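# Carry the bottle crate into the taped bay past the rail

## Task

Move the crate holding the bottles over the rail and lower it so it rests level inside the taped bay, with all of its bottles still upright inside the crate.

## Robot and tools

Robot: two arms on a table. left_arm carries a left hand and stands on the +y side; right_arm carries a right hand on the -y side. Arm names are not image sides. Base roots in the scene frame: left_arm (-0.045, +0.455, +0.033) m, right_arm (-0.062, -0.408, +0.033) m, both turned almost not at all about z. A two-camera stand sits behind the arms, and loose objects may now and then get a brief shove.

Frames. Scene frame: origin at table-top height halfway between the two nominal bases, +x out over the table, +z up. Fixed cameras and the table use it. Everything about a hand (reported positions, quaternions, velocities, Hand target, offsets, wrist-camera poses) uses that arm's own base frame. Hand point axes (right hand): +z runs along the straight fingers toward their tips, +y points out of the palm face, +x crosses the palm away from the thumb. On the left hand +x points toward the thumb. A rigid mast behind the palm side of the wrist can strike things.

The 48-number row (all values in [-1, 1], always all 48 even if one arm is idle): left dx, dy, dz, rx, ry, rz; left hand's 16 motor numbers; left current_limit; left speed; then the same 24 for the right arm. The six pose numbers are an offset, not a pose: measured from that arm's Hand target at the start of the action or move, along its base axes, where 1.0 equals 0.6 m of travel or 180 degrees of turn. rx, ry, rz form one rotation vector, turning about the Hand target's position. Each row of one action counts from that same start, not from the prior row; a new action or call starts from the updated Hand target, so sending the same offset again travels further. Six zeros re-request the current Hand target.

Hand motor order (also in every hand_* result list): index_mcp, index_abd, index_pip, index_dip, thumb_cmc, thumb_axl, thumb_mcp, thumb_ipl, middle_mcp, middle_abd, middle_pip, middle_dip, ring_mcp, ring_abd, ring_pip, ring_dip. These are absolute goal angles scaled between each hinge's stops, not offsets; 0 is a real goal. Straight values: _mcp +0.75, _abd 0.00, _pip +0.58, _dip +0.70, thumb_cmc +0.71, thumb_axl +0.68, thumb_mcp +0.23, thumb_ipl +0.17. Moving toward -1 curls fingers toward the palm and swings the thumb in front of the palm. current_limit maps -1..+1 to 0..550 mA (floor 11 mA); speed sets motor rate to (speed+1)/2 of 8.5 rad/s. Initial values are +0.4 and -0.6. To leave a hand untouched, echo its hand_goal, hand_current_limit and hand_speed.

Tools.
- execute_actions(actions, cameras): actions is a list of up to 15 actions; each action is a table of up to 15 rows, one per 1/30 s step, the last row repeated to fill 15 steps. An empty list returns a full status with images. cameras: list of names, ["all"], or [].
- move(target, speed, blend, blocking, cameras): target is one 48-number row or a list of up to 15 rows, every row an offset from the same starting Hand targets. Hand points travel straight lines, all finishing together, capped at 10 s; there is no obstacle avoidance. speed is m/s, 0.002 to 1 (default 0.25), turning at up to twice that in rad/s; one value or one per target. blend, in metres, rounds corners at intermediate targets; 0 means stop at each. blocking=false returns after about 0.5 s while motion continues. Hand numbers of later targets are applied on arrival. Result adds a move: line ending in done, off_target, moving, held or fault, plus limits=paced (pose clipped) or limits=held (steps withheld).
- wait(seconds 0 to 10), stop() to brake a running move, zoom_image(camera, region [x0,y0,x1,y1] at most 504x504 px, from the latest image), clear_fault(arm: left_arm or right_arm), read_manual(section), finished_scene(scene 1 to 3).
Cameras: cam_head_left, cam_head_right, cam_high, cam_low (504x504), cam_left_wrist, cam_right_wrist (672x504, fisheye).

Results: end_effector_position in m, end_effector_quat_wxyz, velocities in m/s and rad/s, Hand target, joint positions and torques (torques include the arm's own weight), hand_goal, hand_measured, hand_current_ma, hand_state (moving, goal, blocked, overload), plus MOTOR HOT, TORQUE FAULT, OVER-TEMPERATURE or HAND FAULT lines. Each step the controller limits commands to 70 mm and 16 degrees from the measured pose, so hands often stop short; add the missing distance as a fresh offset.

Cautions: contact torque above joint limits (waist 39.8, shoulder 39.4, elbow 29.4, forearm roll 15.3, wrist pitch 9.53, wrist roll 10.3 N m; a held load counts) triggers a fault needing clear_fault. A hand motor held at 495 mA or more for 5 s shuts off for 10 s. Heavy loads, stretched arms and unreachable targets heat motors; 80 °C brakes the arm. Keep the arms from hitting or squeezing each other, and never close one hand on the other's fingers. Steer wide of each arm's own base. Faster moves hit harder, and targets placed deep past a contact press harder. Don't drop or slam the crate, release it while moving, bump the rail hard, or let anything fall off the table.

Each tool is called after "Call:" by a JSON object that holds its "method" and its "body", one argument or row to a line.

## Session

Call:
{"method": "execute_actions", "body": {
  "actions": []
}}

Call:
{"method": "zoom_image", "body": {
  "camera": "cam_high",
  "region": [0, 60, 252, 312]
}}

Call:
{"method": "zoom_image", "body": {
  "camera": "cam_high",
  "region": [200, 60, 452, 312]
}}

Scene clock: 0.00 s.
left_arm: end_effector_position=(+0.1250, +0.2282, +0.1163) hand_goal=(+0.754, +0.000, +0.576, +0.696, +0.714, +0.678, +0.226, +0.168, +0.754, +0.000, +0.576, +0.696, +0.754, +0.000, +0.576, +0.696) hand_measured=(+0.754, +0.000, +0.576, +0.696, +0.714, +0.678, +0.226, +0.168, +0.754, +0.000, +0.576, +0.696, +0.754, +0.000, +0.576, +0.696) hand_current_ma=(+0, +0, +0, +0, +0, +0, +0, +0, +0, +0, +0, +0, +0, +0, +0, +0) hand_state=(goal, goal, goal, goal, goal, goal, goal, goal, goal, goal, goal, goal, goal, goal, goal, goal) hand_current_limit=0.40 hand_speed=-0.60 end_effector_quat_wxyz=(-0.064, +0.126, +0.977, -0.160) | right_arm: end_effector_position=(+0.1610, +0.2941, +0.2464) hand_goal=(+0.754, +0.000, +0.576, +0.696, +0.714, +0.678, +0.226, +0.168, +0.754, +0.000, +0.576, +0.696, +0.754, +0.000, +0.576, +0.696) hand_measured=(+0.754, +0.000, +0.576, +0.696, +0.714, +0.678, +0.226, +0.168, +0.754, +0.000, +0.576, +0.696, +0.754, +0.000, +0.576, +0.696) hand_current_ma=(+0, +0, +0, +0, +0, +0, +0, +0, +0, +0, +0, +0, +0, +0, +0, +0) hand_state=(goal, goal, goal, goal, goal, goal, goal, goal, goal, goal, goal, goal, goal, goal, goal, goal) hand_current_limit=0.40 hand_speed=-0.60 end_effector_quat_wxyz=(-0.013, -0.095, +0.957, -0.275)
Joint positions: left_arm=[0.906 -0.147 -0.289 -0.111 -0.487 1.271] | right_arm=[1.153 -0.022 -0.601 -0.271 -1.101 1.142]
Joint velocities: within noise
Joint torques (N m): no reading
Motor temperatures (°C): left_arm=[29 26 28 31 35 28] | right_arm=[31 30 29 30 31 31]
Hand target: left_arm +0.1250, +0.2282, +0.1163; -0.064, +0.126, +0.977, -0.160 | right_arm +0.1610, +0.2941, +0.2464; -0.013, -0.095, +0.957, -0.275

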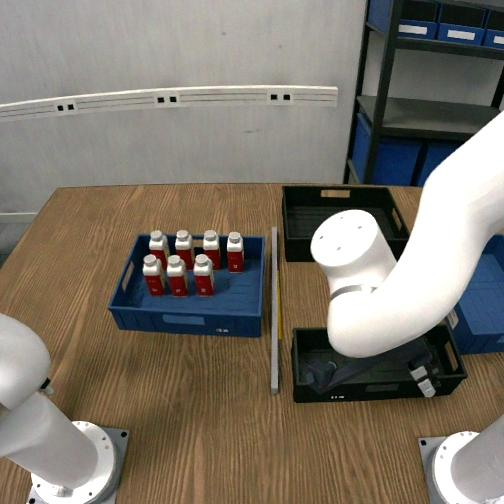

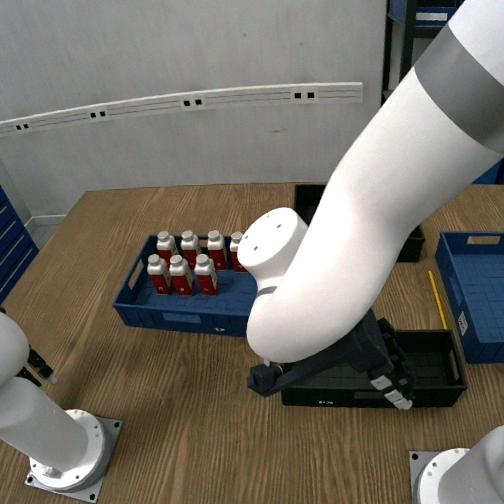

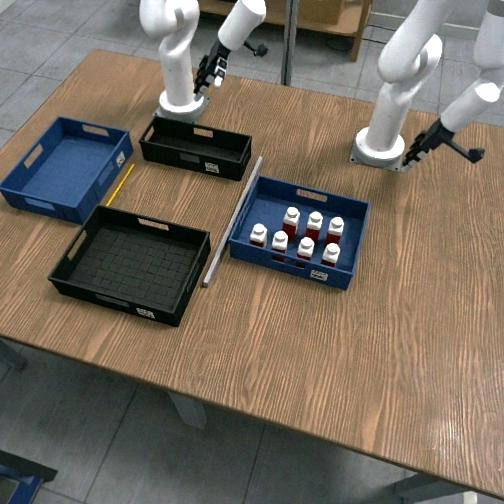

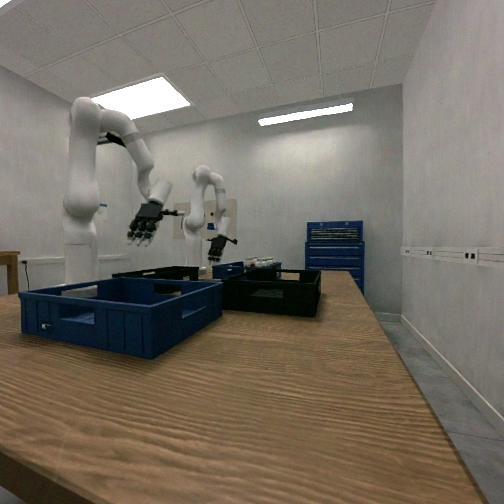

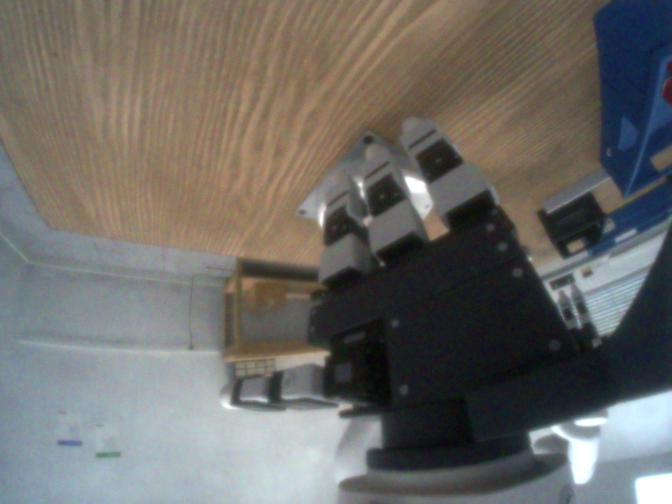

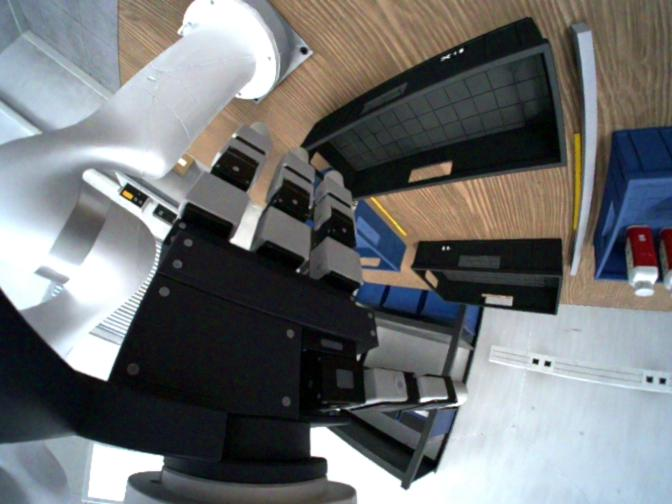

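Scaled by 2.000 from the camera's 504x504 image, which has a finer 720x720 frame.

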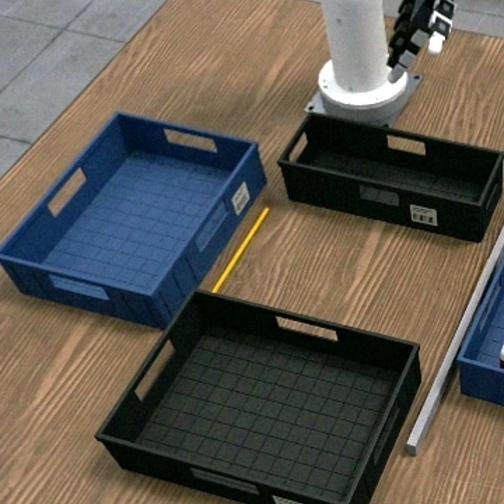

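Scaled by 2.000 from the camera's 504x504 image, which has a finer 720x720 frame.

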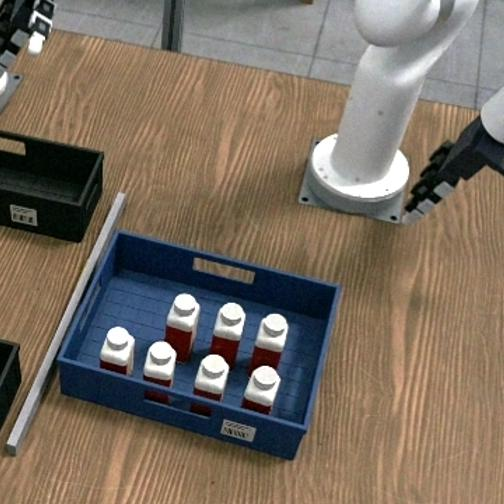

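Call:
{"method": "move", "body": {
  "target": [
    [0,0,0.2,0,0,0, 0.754,0,0.576,0.696,0.714,0.678,0.226,0.168,0.754,0,0.576,0.696,-0.479,0,-0.883,0.696,0.75,-0.6, 0,0,0.1,0,0,0, 0.754,0,0.576,0.696,0.714,0.678,0.226,0.168,0.754,0,0.576,0.696,-0.479,0,-0.883,0.696,0.75,-0.6],
    [0.6883,-0.3967,0.39,-0.0593,-0.1483,-0.9057, 0.754,0,0.576,-0.65,0.714,0.678,0.226,0.168,0.754,0,0.576,-0.65,-0.479,0,-0.883,0.696,0.75,-0.6, 0.6195,0.3338,0.17,0.1777,-0.0058,-0.052, 0.754,0,0.576,-0.65,0.714,0.678,0.226,0.168,0.754,0,0.576,-0.65,-0.479,0,-0.883,0.696,0.75,-0.6]
  ],
  "cameras": ["cam_high","cam_head_left","cam_head_right","cam_left_wrist","cam_right_wrist"],
  "speed": 0.35,
  "blend": [0.04,0]
}}

Scene clock: 57.90 s.
left_arm: end_effector_position=(+0.5380, -0.0098, +0.3503) hand_goal=(+0.754, +0.000, +0.576, -0.650, +0.714, +0.678, +0.226, +0.168, +0.754, +0.000, +0.576, -0.650, -0.478, +0.000, -0.882, +0.696) hand_measured=(+0.752, +0.000, +0.576, -0.646, +0.714, +0.678, +0.224, +0.168, +0.752, +0.000, +0.576, -0.646, -0.460, +0.000, -0.880, +0.696) hand_current_ma=(+0, +0, +0, +1, +0, +0, -1, +0, +0, +0, +0, +1, +11, +0, +0, +0) hand_state=(goal, goal, goal, goal, goal, goal, goal, goal, goal, goal, goal, goal, goal, goal, goal, goal) hand_current_limit=0.75 hand_speed=-0.60 end_effector_quat_wxyz=(+0.000, +1.000, +0.000, +0.000) | right_arm: end_effector_position=(+0.5327, +0.4944, +0.3484) hand_goal=(+0.754, +0.000, +0.576, -0.650, +0.714, +0.678, +0.226, +0.168, +0.754, +0.000, +0.576, -0.650, -0.478, +0.000, -0.882, +0.696) hand_measured=(+0.750, +0.000, +0.576, -0.646, +0.712, +0.678, +0.224, +0.168, +0.750, +0.000, +0.576, -0.646, -0.460, +0.000, -0.878, +0.696) hand_current_ma=(-2, +0, +0, +1, -1, +0, -1, +0, -2, +0, +0, +1, +16, +0, +1, +0) hand_state=(goal, goal, goal, goal, goal, goal, goal, goal, goal, goal, goal, goal, goal, goal, goal, goal) hand_current_limit=0.75 hand_speed=-0.60 end_effector_quat_wxyz=(+0.000, -0.015, +1.000, +0.001)
Joint positions: left_arm=[0.145 -0.265 -1.111 -0.001 -0.845 3.288] | right_arm=[0.673 -0.598 -1.566 0.001 -0.968 0.641]
Joint torques (N m): left_arm=[-2.47 3.97 -33.77 -3.33 -1.35 1.77] | right_arm=[-9.15 16.69 -33.12 3.17 -1.28 -1.23]
Hand target: left_arm +0.5380, -0.0098, +0.3503; +0.000, +1.000, +0.000, +0.000 | right_arm +0.5327, +0.4944, +0.3484; +0.000, -0.015, +1.000, +0.001
Off the commanded pose: left_arm 0.000 m, 0 deg | right_arm 0.000 m, 0 deg.
move: done
Images, in order (width x height): cam_head_left 504x504, cam_head_right 504x504, cam_high 504x504, cam_left_wrist 672x504, cam_right_wrist 672x504.

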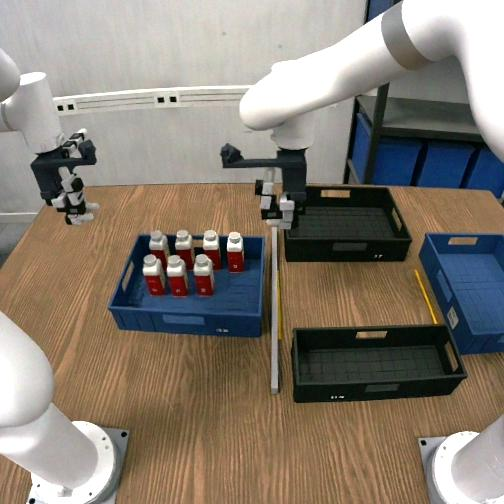

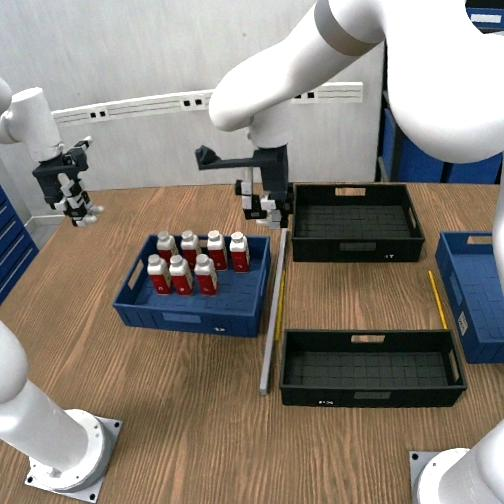

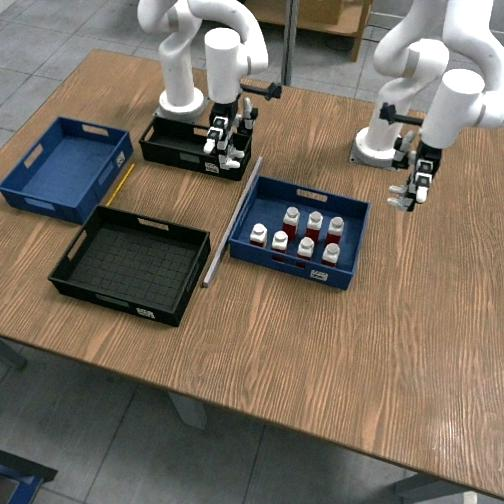

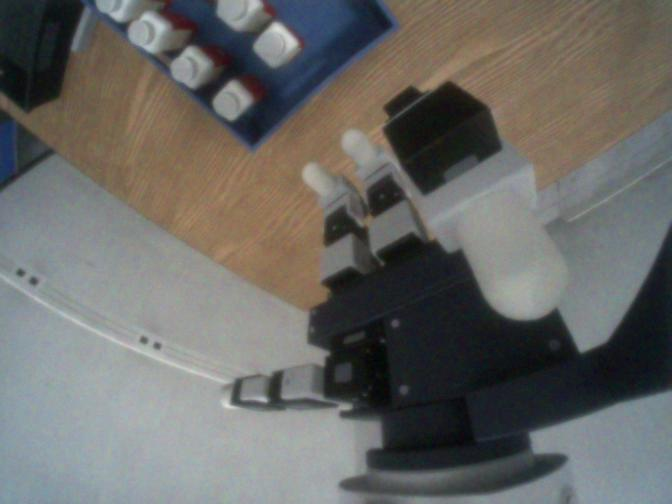

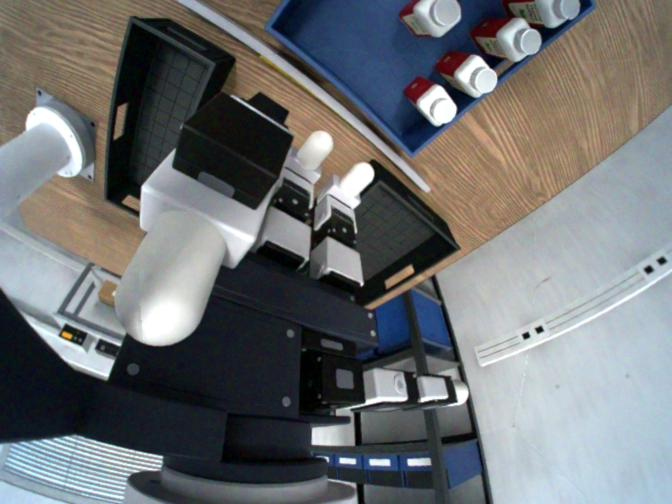

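Call:
{"method": "move", "body": {
  "target": [
    [0,0,-0.3888,0,-0.0333,0, 0.754,0,0.576,-0.65,0.714,0.678,0.226,0.168,0.754,0,0.576,-0.65,-0.479,0,-0.883,0.696,0.75,-0.6, 0,0,-0.3857,0.001,-0.0333,0, 0.754,0,0.576,-0.65,0.714,0.678,0.226,0.168,0.754,0,0.576,-0.65,-0.479,0,-0.883,0.696,0.75,-0.6]
  ],
  "cameras": ["cam_high","cam_left_wrist","cam_right_wrist"],
  "speed": 0.12
}}

Call:
{"method": "zoom_image", "body": {
  "camera": "cam_high",
  "region": [190, 130, 420, 300]
}}

Call:
{"method": "zoom_image", "body": {
  "camera": "cam_right_wrist",
  "region": [230, 80, 430, 250]
}}

Call:
{"method": "zoom_image", "body": {
  "camera": "cam_left_wrist",
  "region": [240, 80, 440, 250]
}}

Scene clock: 64.57 s.
left_arm: end_effector_position=(+0.5379, -0.0098, +0.1170) hand_goal=(+0.754, +0.000, +0.576, -0.650, +0.714, +0.678, +0.226, +0.168, +0.754, +0.000, +0.576, -0.650, -0.478, +0.000, -0.882, +0.696) hand_measured=(+0.752, +0.000, +0.576, -0.646, +0.714, +0.678, +0.224, +0.168, +0.752, +0.000, +0.576, -0.646, -0.462, +0.000, -0.880, +0.696) hand_current_ma=(+0, +0, +0, +1, +0, +0, -1, +0, +0, +0, +0, +1, +10, +0, +0, +0) hand_state=(goal, goal, goal, goal, goal, goal, goal, goal, goal, goal, goal, goal, goal, goal, goal, goal) hand_current_limit=0.75 hand_speed=-0.60 end_effector_quat_wxyz=(+0.000, +0.999, +0.000, +0.053) | right_arm: end_effector_position=(+0.5327, +0.4943, +0.1170) hand_goal=(+0.754, +0.000, +0.576, -0.650, +0.714, +0.678, +0.226, +0.168, +0.754, +0.000, +0.576, -0.650, -0.478, +0.000, -0.882, +0.696) hand_measured=(+0.750, +0.000, +0.576, -0.646, +0.712, +0.678, +0.224, +0.168, +0.750, +0.000, +0.576, -0.646, -0.460, +0.000, -0.878, +0.696) hand_current_ma=(-2, +0, +0, +1, -1, +0, -1, +0, -2, +0, +0, +1, +16, +0, +1, +0) hand_state=(goal, goal, goal, goal, goal, goal, goal, goal, goal, goal, goal, goal, goal, goal, goal, goal) hand_current_limit=0.75 hand_speed=-0.60 end_effector_quat_wxyz=(+0.052, -0.015, +0.999, +0.001)
Joint positions: left_arm=[0.152 -0.592 -0.923 -0.072 -0.227 3.363] | right_arm=[0.694 -0.843 -1.378 -0.144 -0.456 0.79]
Joint torques (N m): left_arm=[6.61 7.14 -26.65 -3.65 1.62 1.78] | right_arm=[6.4 19.25 -29.35 -3.1 2.57 0.87]
Hand target: left_arm +0.5380, -0.0098, +0.1170; +0.000, +0.999, +0.000, +0.053 | right_arm +0.5327, +0.4944, +0.1170; +0.052, -0.015, +0.999, +0.001
Off the commanded pose: left_arm 0.000 m, 0 deg | right_arm 0.000 m, 0 deg.
move: done
Images, in order (width x height): cam_high 504x504, cam_left_wrist 672x504, cam_right_wrist 672x504.

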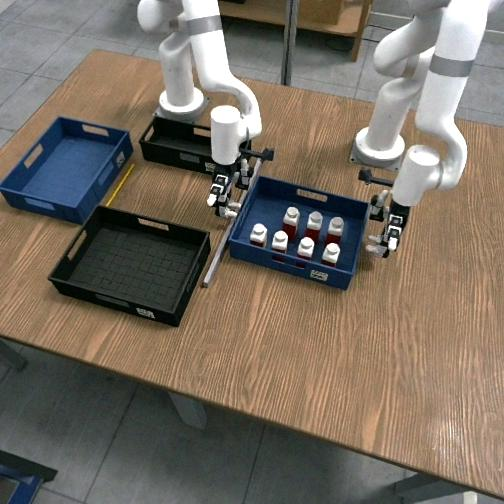

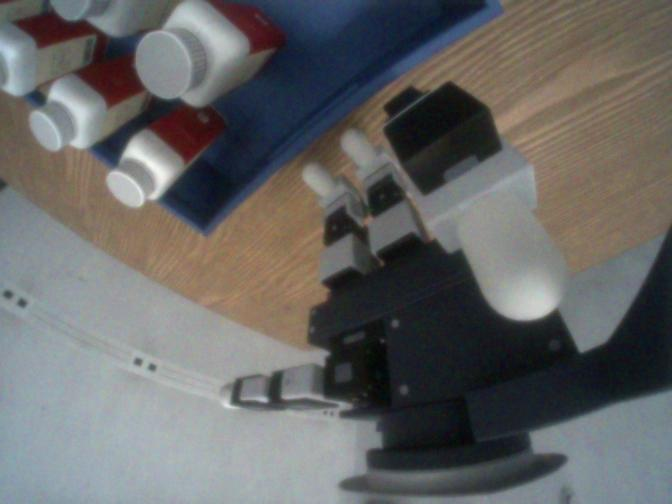

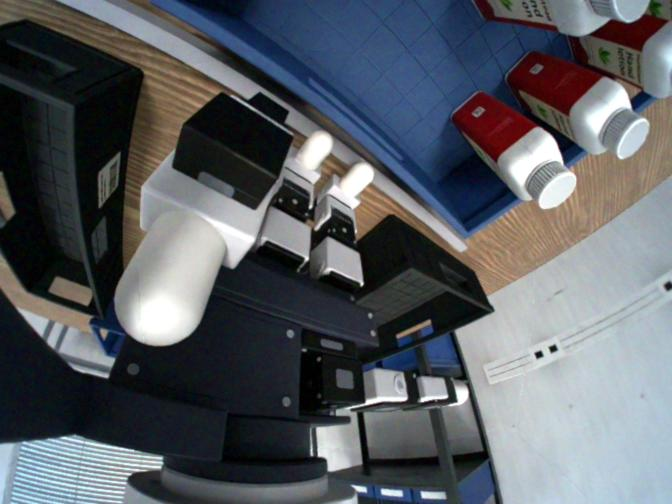

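Scaled by 2.191 from the camera's 504x504 image, which has a finer 720x720 frame.

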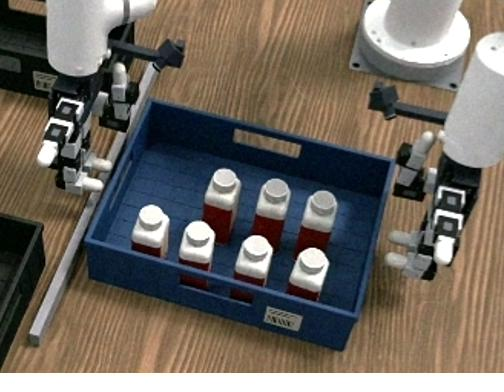

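Scaled by 2.520 from the camera's 672x504 image, which has a finer 960x720 frame.

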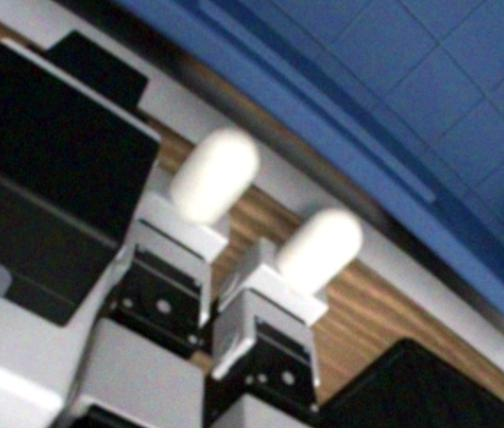

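Scaled by 2.520 from the camera's 672x504 image, which has a finer 960x720 frame.

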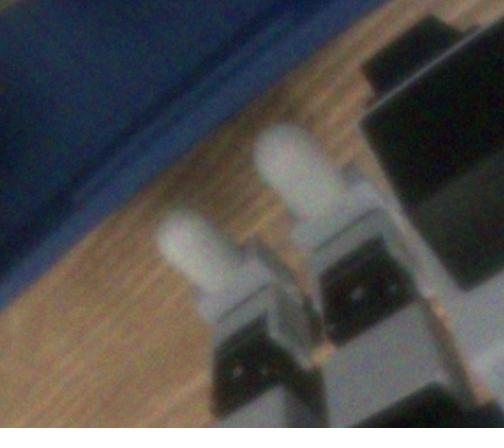

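Call:
{"method": "move", "body": {
  "target": [
    [0,-0.045,0,0,0,0, 0.754,0,0.576,-0.65,0.714,0.678,0.226,0.168,0.754,0,0.576,-0.65,-0.479,0,-0.883,0.696,0.75,-0.6, 0,0.045,0,0,0,0, 0.754,0,0.576,-0.65,0.714,0.678,0.226,0.168,0.754,0,0.576,-0.65,-0.479,0,-0.883,0.696,0.75,-0.6]
  ],
  "cameras": ["cam_left_wrist","cam_right_wrist"],
  "speed": 0.05
}}

Call:
{"method": "zoom_image", "body": {
  "camera": "cam_right_wrist",
  "region": [230, 80, 430, 250]
}}

Call:
{"method": "zoom_image", "body": {
  "camera": "cam_left_wrist",
  "region": [240, 80, 440, 250]
}}

Scene clock: 74.03 s.
left_arm: end_effector_position=(+0.5380, -0.0368, +0.1170) hand_goal=(+0.754, +0.000, +0.576, -0.650, +0.714, +0.678, +0.226, +0.168, +0.754, +0.000, +0.576, -0.650, -0.478, +0.000, -0.882, +0.696) hand_measured=(+0.752, +0.000, +0.576, -0.646, +0.714, +0.678, +0.224, +0.168, +0.752, +0.000, +0.576, -0.646, -0.462, +0.000, -0.880, +0.696) hand_current_ma=(+0, +0, +0, +1, +0, +0, -1, +0, +0, +0, +0, +1, +10, +0, +0, +0) hand_state=(goal, goal, goal, goal, goal, goal, goal, goal, goal, goal, goal, goal, goal, goal, goal, goal) hand_current_limit=0.75 hand_speed=-0.60 end_effector_quat_wxyz=(+0.000, +0.999, +0.000, +0.053) | right_arm: end_effector_position=(+0.5327, +0.5214, +0.1170) hand_goal=(+0.754, +0.000, +0.576, -0.650, +0.714, +0.678, +0.226, +0.168, +0.754, +0.000, +0.576, -0.650, -0.478, +0.000, -0.882, +0.696) hand_measured=(+0.750, +0.000, +0.576, -0.646, +0.712, +0.678, +0.224, +0.168, +0.750, +0.000, +0.576, -0.646, -0.460, +0.000, -0.878, +0.696) hand_current_ma=(-2, +0, +0, +1, -1, +0, -1, +0, -2, +0, +0, +1, +16, +0, +1, +0) hand_state=(goal, goal, goal, goal, goal, goal, goal, goal, goal, goal, goal, goal, goal, goal, goal, goal) hand_current_limit=0.75 hand_speed=-0.60 end_effector_quat_wxyz=(+0.052, -0.015, +0.999, +0.001)
Joint positions: left_arm=[0.098 -0.587 -0.913 -0.048 -0.222 3.287] | right_arm=[0.726 -0.879 -1.443 -0.141 -0.488 0.817]
Joint torques (N m): left_arm=[-6.92 61.88 -1.88 5.55 1.43 -1.98] | right_arm=[6.96 21.81 -28.86 0.6 -1.83 0.91]
Hand target: left_arm +0.5380, -0.0368, +0.1170; +0.000, +0.999, +0.000, +0.053 | right_arm +0.5327, +0.5214, +0.1170; +0.052, -0.015, +0.999, +0.001
Off the commanded pose: left_arm 0.000 m, 0 deg | right_arm 0.000 m, 0 deg.
move: done
Images, in order (width x height): cam_left_wrist 672x504, cam_right_wrist 672x504.

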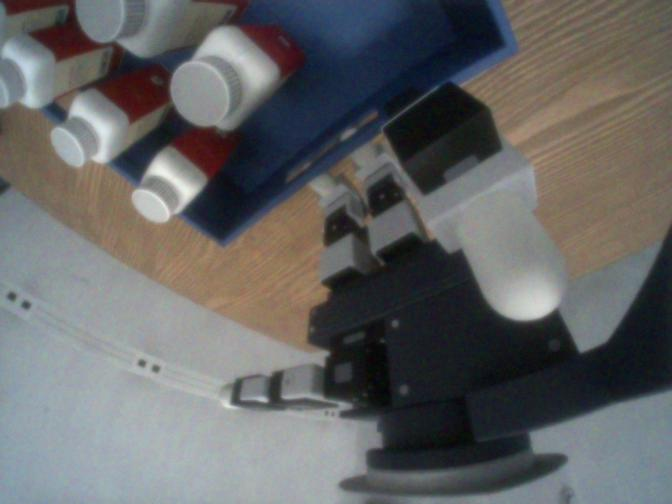

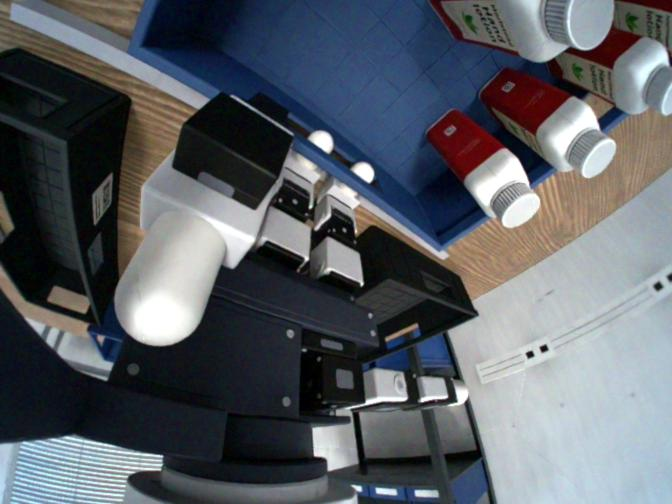

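Scaled by 2.520 from the camera's 672x504 image, which has a finer 960x720 frame.

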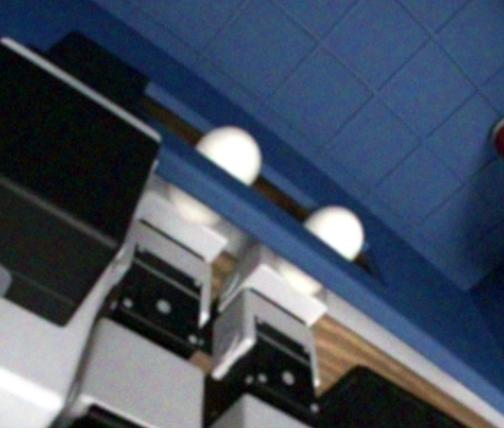

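Scaled by 2.520 from the camera's 672x504 image, which has a finer 960x720 frame.

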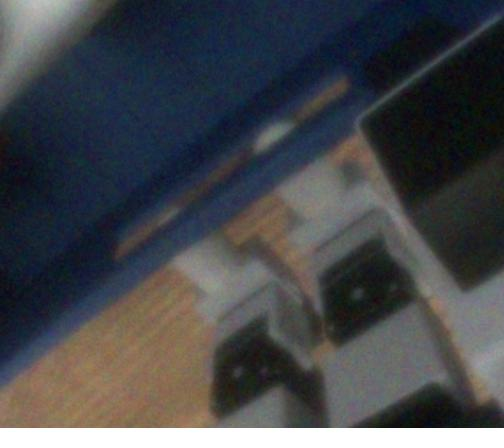

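Call:
{"method": "move", "body": {
  "target": [
    [0,-0.05,0,0,0,0, 0.754,0,0.576,-0.65,0.714,0.678,0.226,0.168,0.754,0,0.576,-0.65,-0.479,0,-0.883,0.696,0.75,-0.6, 0,0.0317,0,0,0,0, 0.754,0,0.576,-0.65,0.714,0.678,0.226,0.168,0.754,0,0.576,-0.65,-0.479,0,-0.883,0.696,0.75,-0.6]
  ],
  "cameras": ["cam_left_wrist","cam_right_wrist","cam_high"],
  "speed": 0.04
}}

Call:
{"method": "zoom_image", "body": {
  "camera": "cam_right_wrist",
  "region": [230, 80, 430, 250]
}}

Call:
{"method": "zoom_image", "body": {
  "camera": "cam_left_wrist",
  "region": [240, 80, 440, 250]
}}

Scene clock: 81.80 s.
left_arm: end_effector_position=(+0.5380, -0.0668, +0.1170) hand_goal=(+0.754, +0.000, +0.576, -0.650, +0.714, +0.678, +0.226, +0.168, +0.754, +0.000, +0.576, -0.650, -0.478, +0.000, -0.882, +0.696) hand_measured=(+0.752, +0.000, +0.576, -0.646, +0.714, +0.678, +0.224, +0.168, +0.752, +0.000, +0.576, -0.646, -0.462, +0.000, -0.880, +0.696) hand_current_ma=(+0, +0, +0, +1, +0, +0, -1, +0, +0, +0, +0, +1, +10, +0, +0, +0) hand_state=(goal, goal, goal, goal, goal, goal, goal, goal, goal, goal, goal, goal, goal, goal, goal, goal) hand_current_limit=0.75 hand_speed=-0.60 end_effector_quat_wxyz=(+0.000, +0.999, +0.000, +0.053) | right_arm: end_effector_position=(+0.5327, +0.5404, +0.1170) hand_goal=(+0.754, +0.000, +0.576, -0.650, +0.714, +0.678, +0.226, +0.168, +0.754, +0.000, +0.576, -0.650, -0.478, +0.000, -0.882, +0.696) hand_measured=(+0.750, +0.000, +0.576, -0.646, +0.712, +0.678, +0.224, +0.168, +0.750, +0.000, +0.576, -0.646, -0.460, +0.000, -0.878, +0.696) hand_current_ma=(-1, +0, +0, +1, -1, +0, -1, +0, -1, +0, +0, +1, +16, +0, +1, +0) hand_state=(goal, goal, goal, goal, goal, goal, goal, goal, goal, goal, goal, goal, goal, goal, goal, goal) hand_current_limit=0.75 hand_speed=-0.60 end_effector_quat_wxyz=(+0.052, -0.015, +0.999, +0.001)
Joint positions: left_arm=[0.037 -0.584 -0.907 -0.02 -0.219 3.199] | right_arm=[0.747 -0.905 -1.493 -0.138 -0.512 0.834]
Joint torques (N m): left_arm=[-5.96 62.3 -1.87 5.05 1.22 -1.93] | right_arm=[5.46 21.3 -29.98 1.13 -1.68 0.78]
Hand target: left_arm +0.5380, -0.0668, +0.1170; +0.000, +0.999, +0.000, +0.053 | right_arm +0.5327, +0.5404, +0.1170; +0.052, -0.015, +0.999, +0.001
Off the commanded pose: left_arm 0.000 m, 0 deg | right_arm 0.000 m, 0 deg.
move: done
Images, in order (width x height): cam_high 504x504, cam_left_wrist 672x504, cam_right_wrist 672x504.

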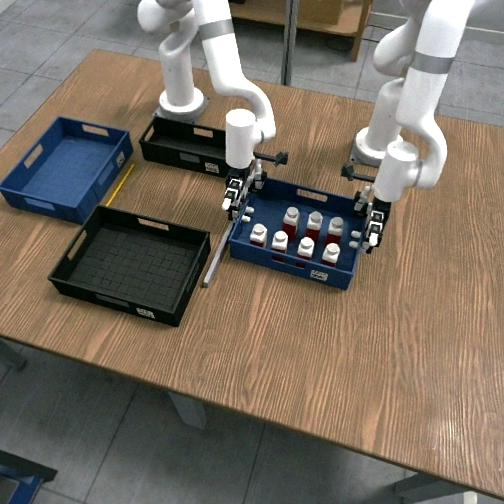

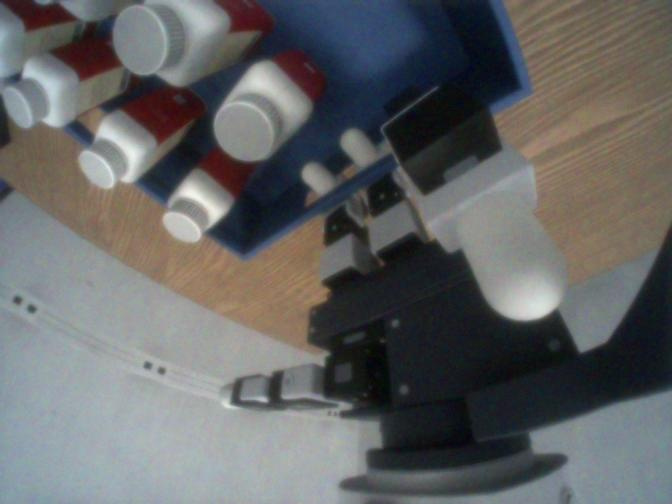

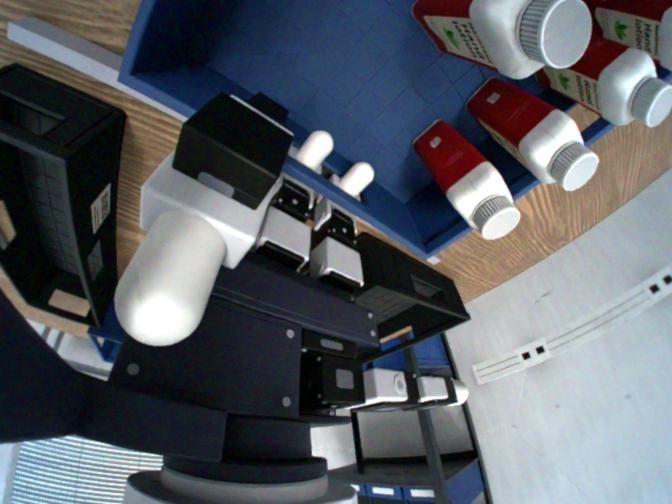

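Scaled by 2.520 from the camera's 672x504 image, which has a finer 960x720 frame.

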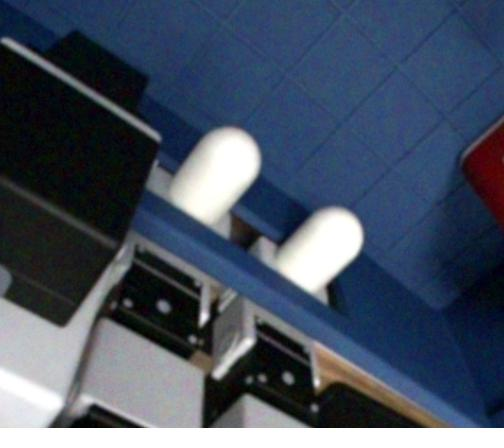

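Scaled by 2.520 from the camera's 672x504 image, which has a finer 960x720 frame.

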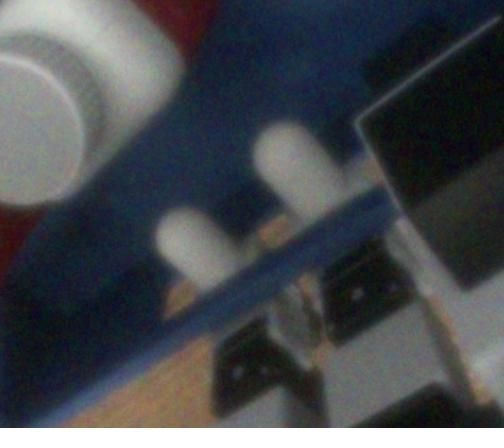

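Call:
{"method": "move", "body": {
  "target": [
    [-0.0118,0,0,0,-0.0333,0, 0.754,0,0.576,-0.71,0.714,0.678,0.226,0.168,0.754,0,0.576,-0.71,-0.479,0,-0.883,0.696,0.75,-0.6, -0.0118,0,0,0.001,-0.0333,0, 0.754,0,0.576,-0.71,0.714,0.678,0.226,0.168,0.754,0,0.576,-0.71,-0.479,0,-0.883,0.696,0.75,-0.6],
    [-0.0247,0,0.0377,0,-0.0722,0, 0.754,0,0.576,-0.71,0.714,0.678,0.226,0.168,0.754,0,0.576,-0.71,-0.479,0,-0.883,0.696,0.75,-0.6, -0.0247,0,0.0377,0.0021,-0.0722,0, 0.754,0,0.576,-0.71,0.714,0.678,0.226,0.168,0.754,0,0.576,-0.71,-0.479,0,-0.883,0.696,0.75,-0.6]
  ],
  "cameras": ["cam_low","cam_high"],
  "speed": 0.03,
  "blend": [0.005,0]
}}

Call:
{"method": "zoom_image", "body": {
  "camera": "cam_high",
  "region": [190, 130, 420, 300]
}}

Call:
{"method": "zoom_image", "body": {
  "camera": "cam_low",
  "region": [180, 180, 330, 320]
}}

Scene clock: 93.30 s.
left_arm: end_effector_position=(+0.5230, -0.0669, +0.1393) hand_goal=(+0.754, +0.000, +0.576, -0.710, +0.714, +0.678, +0.226, +0.168, +0.754, +0.000, +0.576, -0.710, -0.478, +0.000, -0.882, +0.696) hand_measured=(+0.776, -0.054, +0.612, -0.662, +0.714, +0.678, +0.224, +0.168, +0.762, +0.000, +0.576, -0.706, -0.468, +0.000, -0.880, +0.696) hand_current_ma=(+18, -56, +35, +60, +0, +0, -1, +0, +3, +0, +0, +1, +4, +0, +0, +0) hand_state=(blocked, blocked, blocked, blocked, goal, goal, goal, goal, goal, goal, goal, goal, goal, goal, goal, goal) hand_current_limit=0.75 hand_speed=-0.60 end_effector_quat_wxyz=(-0.006, +0.986, +0.001, +0.164) | right_arm: end_effector_position=(+0.5177, +0.5402, +0.1389) hand_goal=(+0.754, +0.000, +0.576, -0.710, +0.714, +0.678, +0.226, +0.168, +0.754, +0.000, +0.576, -0.710, -0.478, +0.000, -0.882, +0.696) hand_measured=(+0.792, -0.042, +0.632, -0.636, +0.712, +0.678, +0.224, +0.168, +0.750, +0.000, +0.576, -0.706, -0.480, +0.000, -0.878, +0.696) hand_current_ma=(+51, -44, +91, +143, +0, +0, -1, +0, -1, +0, +0, +1, +0, +0, +1, +0) hand_state=(blocked, blocked, blocked, blocked, goal, goal, goal, goal, goal, goal, goal, goal, goal, goal, goal, goal) hand_current_limit=0.75 hand_speed=-0.60 end_effector_quat_wxyz=(+0.164, -0.015, +0.986, +0.002)
Joint positions: left_arm=[0.036 -0.463 -0.727 0.005 0.066 3.172] | right_arm=[0.814 -0.803 -1.323 -0.702 -0.362 1.424]
Joint torques (N m): left_arm=[5.65 66.17 -4.92 4.23 4.31 -2.35] | right_arm=[6.57 106.99 -13.95 -4.03 3.1 1.18]
Hand target: left_arm +0.5231, -0.0668, +0.1396; +0.000, +0.986, +0.000, +0.165 | right_arm +0.5179, +0.5404, +0.1396; +0.165, -0.015, +0.986, +0.003
Off the commanded pose: left_arm 0.000 m, 1 deg | right_arm 0.001 m, 0 deg.
move: done
Images, in order (width x height): cam_high 504x504, cam_low 504x504.

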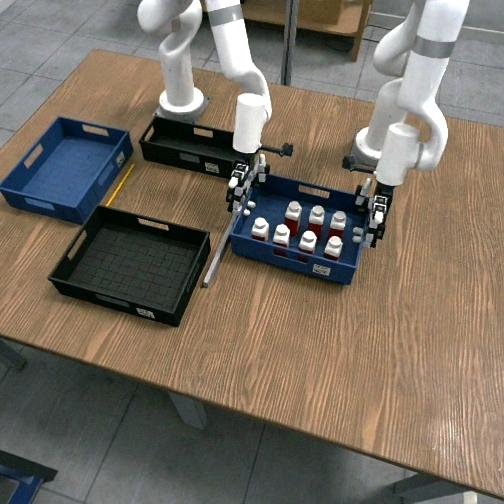

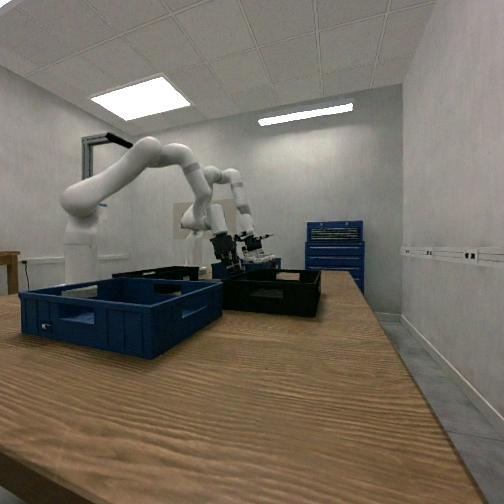

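Scaled by 2.191 from the camera's 504x504 image, which has a finer 720x720 frame.

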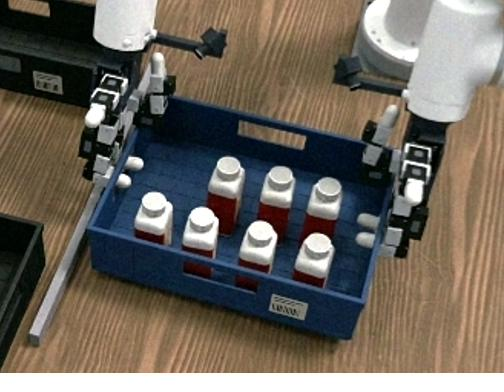

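Scaled by 3.360 from the camera's 504x504 image, which has a finer 720x720 frame.

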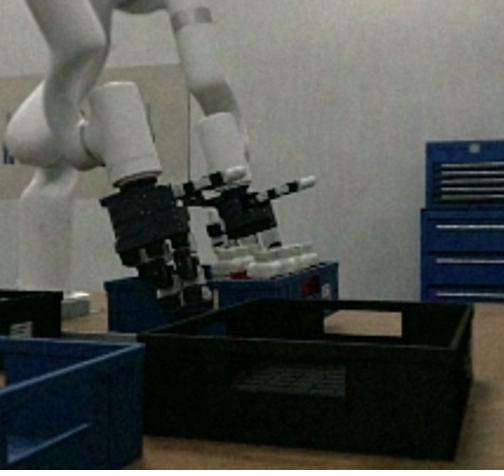

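Call:
{"method": "move", "body": {
  "target": [
    [0,0,0.225,0,0,0, 0.754,0,0.576,-0.71,0.714,0.678,0.226,0.168,0.754,0,0.576,-0.71,-0.479,0,-0.883,0.696,0.75,-0.6, 0,0,0.225,0,0,0, 0.754,0,0.576,-0.71,0.714,0.678,0.226,0.168,0.754,0,0.576,-0.71,-0.479,0,-0.883,0.696,0.75,-0.6],
    [-0.0388,-0.815,0.225,0,0,0.01, 0.754,0,0.576,-0.71,0.714,0.678,0.226,0.168,0.754,0,0.576,-0.71,-0.479,0,-0.883,0.696,0.75,-0.6, 0.0083,-0.8155,0.225,0,0,0.01, 0.754,0,0.576,-0.71,0.714,0.678,0.226,0.168,0.754,0,0.576,-0.71,-0.479,0,-0.883,0.696,0.75,-0.6]
  ],
  "cameras": ["cam_head_left","cam_head_right","cam_high","cam_low"],
  "speed": [0.05,0.1],
  "blend": [0.03,0]
}}

Call:
{"method": "zoom_image", "body": {
  "camera": "cam_high",
  "region": [60, 100, 270, 260]
}}

Call:
{"method": "zoom_image", "body": {
  "camera": "cam_low",
  "region": [100, 180, 330, 320]
}}

Scene clock: 116.00 s.
left_arm: end_effector_position=(+0.4999, -0.5558, +0.2746) hand_goal=(+0.754, +0.000, +0.576, -0.710, +0.714, +0.678, +0.226, +0.168, +0.754, +0.000, +0.576, -0.710, -0.478, +0.000, -0.882, +0.696) hand_measured=(+0.778, -0.066, +0.614, -0.658, +0.714, +0.678, +0.224, +0.168, +0.764, -0.004, +0.568, -0.714, -0.474, +0.000, -0.880, +0.696) hand_current_ma=(+21, -81, +40, +68, +0, +0, -1, +0, +4, -1, -2, -1, +1, +0, +0, +0) hand_state=(blocked, blocked, blocked, blocked, goal, goal, goal, goal, goal, goal, goal, goal, goal, goal, goal, goal) hand_current_limit=0.75 hand_speed=-0.60 end_effector_quat_wxyz=(-0.002, +0.986, +0.015, +0.165) | right_arm: end_effector_position=(+0.5229, +0.0511, +0.2746) hand_goal=(+0.754, +0.000, +0.576, -0.710, +0.714, +0.678, +0.226, +0.168, +0.754, +0.000, +0.576, -0.710, -0.478, +0.000, -0.882, +0.696) hand_measured=(+0.814, -0.046, +0.638, -0.634, +0.712, +0.678, +0.224, +0.168, +0.750, +0.000, +0.576, -0.706, -0.476, +0.000, -0.878, +0.696) hand_current_ma=(+108, -50, +106, +147, +0, +0, -1, +0, -1, +0, +0, +1, +0, +0, +1, +0) hand_state=(blocked, blocked, blocked, blocked, goal, goal, goal, goal, goal, goal, goal, goal, goal, goal, goal, goal) hand_current_limit=0.75 hand_speed=-0.60 end_effector_quat_wxyz=(+0.165, -0.031, +0.986, +0.005)
Joint positions: left_arm=[-0.864 -0.607 -1.357 0.474 -0.591 1.871] | right_arm=[-0.091 -0.196 -0.784 0.192 -0.265 -0.33]
Joint torques (N m): left_arm=[-5.68 16.99 -43.82 -2.13 -0.39 -2.34] | right_arm=[-9.22 11.86 -39.47 3.61 -0.37 -1.12]
Hand target: left_arm +0.4999, -0.5558, +0.2746; -0.002, +0.986, +0.015, +0.165 | right_arm +0.5228, +0.0511, +0.2746; +0.165, -0.031, +0.986, +0.005
Off the commanded pose: left_arm 0.000 m, 0 deg | right_arm 0.000 m, 0 deg.
move: done
Images, in order (width x height): cam_head_left 504x504, cam_head_right 504x504, cam_high 504x504, cam_low 504x504.

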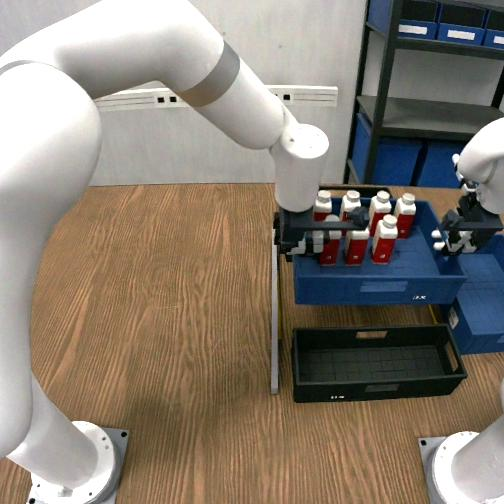

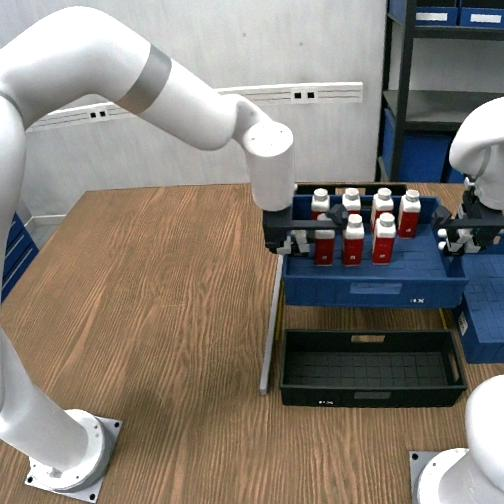

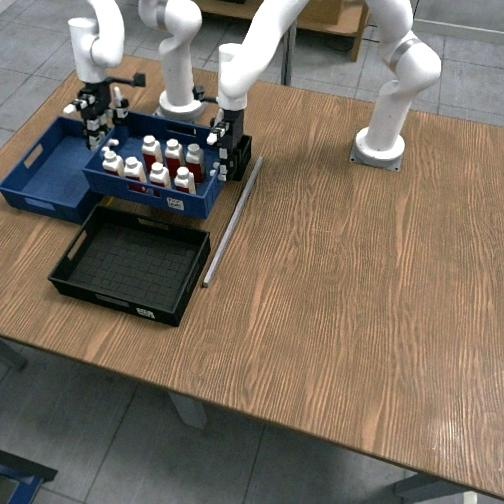

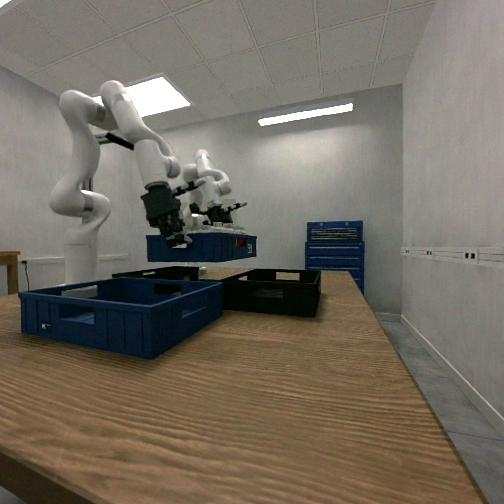

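Scaled by 2.400 from the camera's 504x504 image, which has a finer 720x720 frame.

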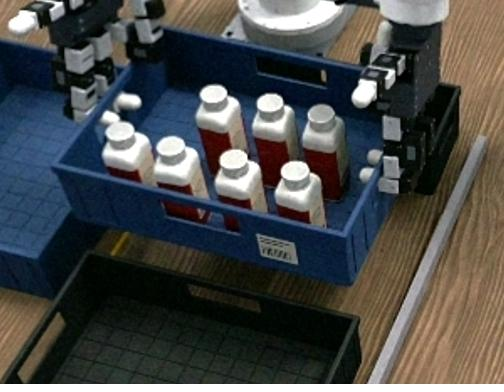

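Scaled by 2.191 from the camera's 504x504 image, which has a finer 720x720 frame.

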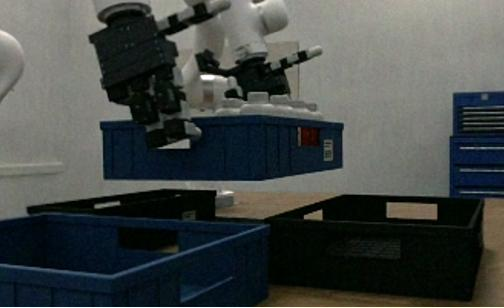

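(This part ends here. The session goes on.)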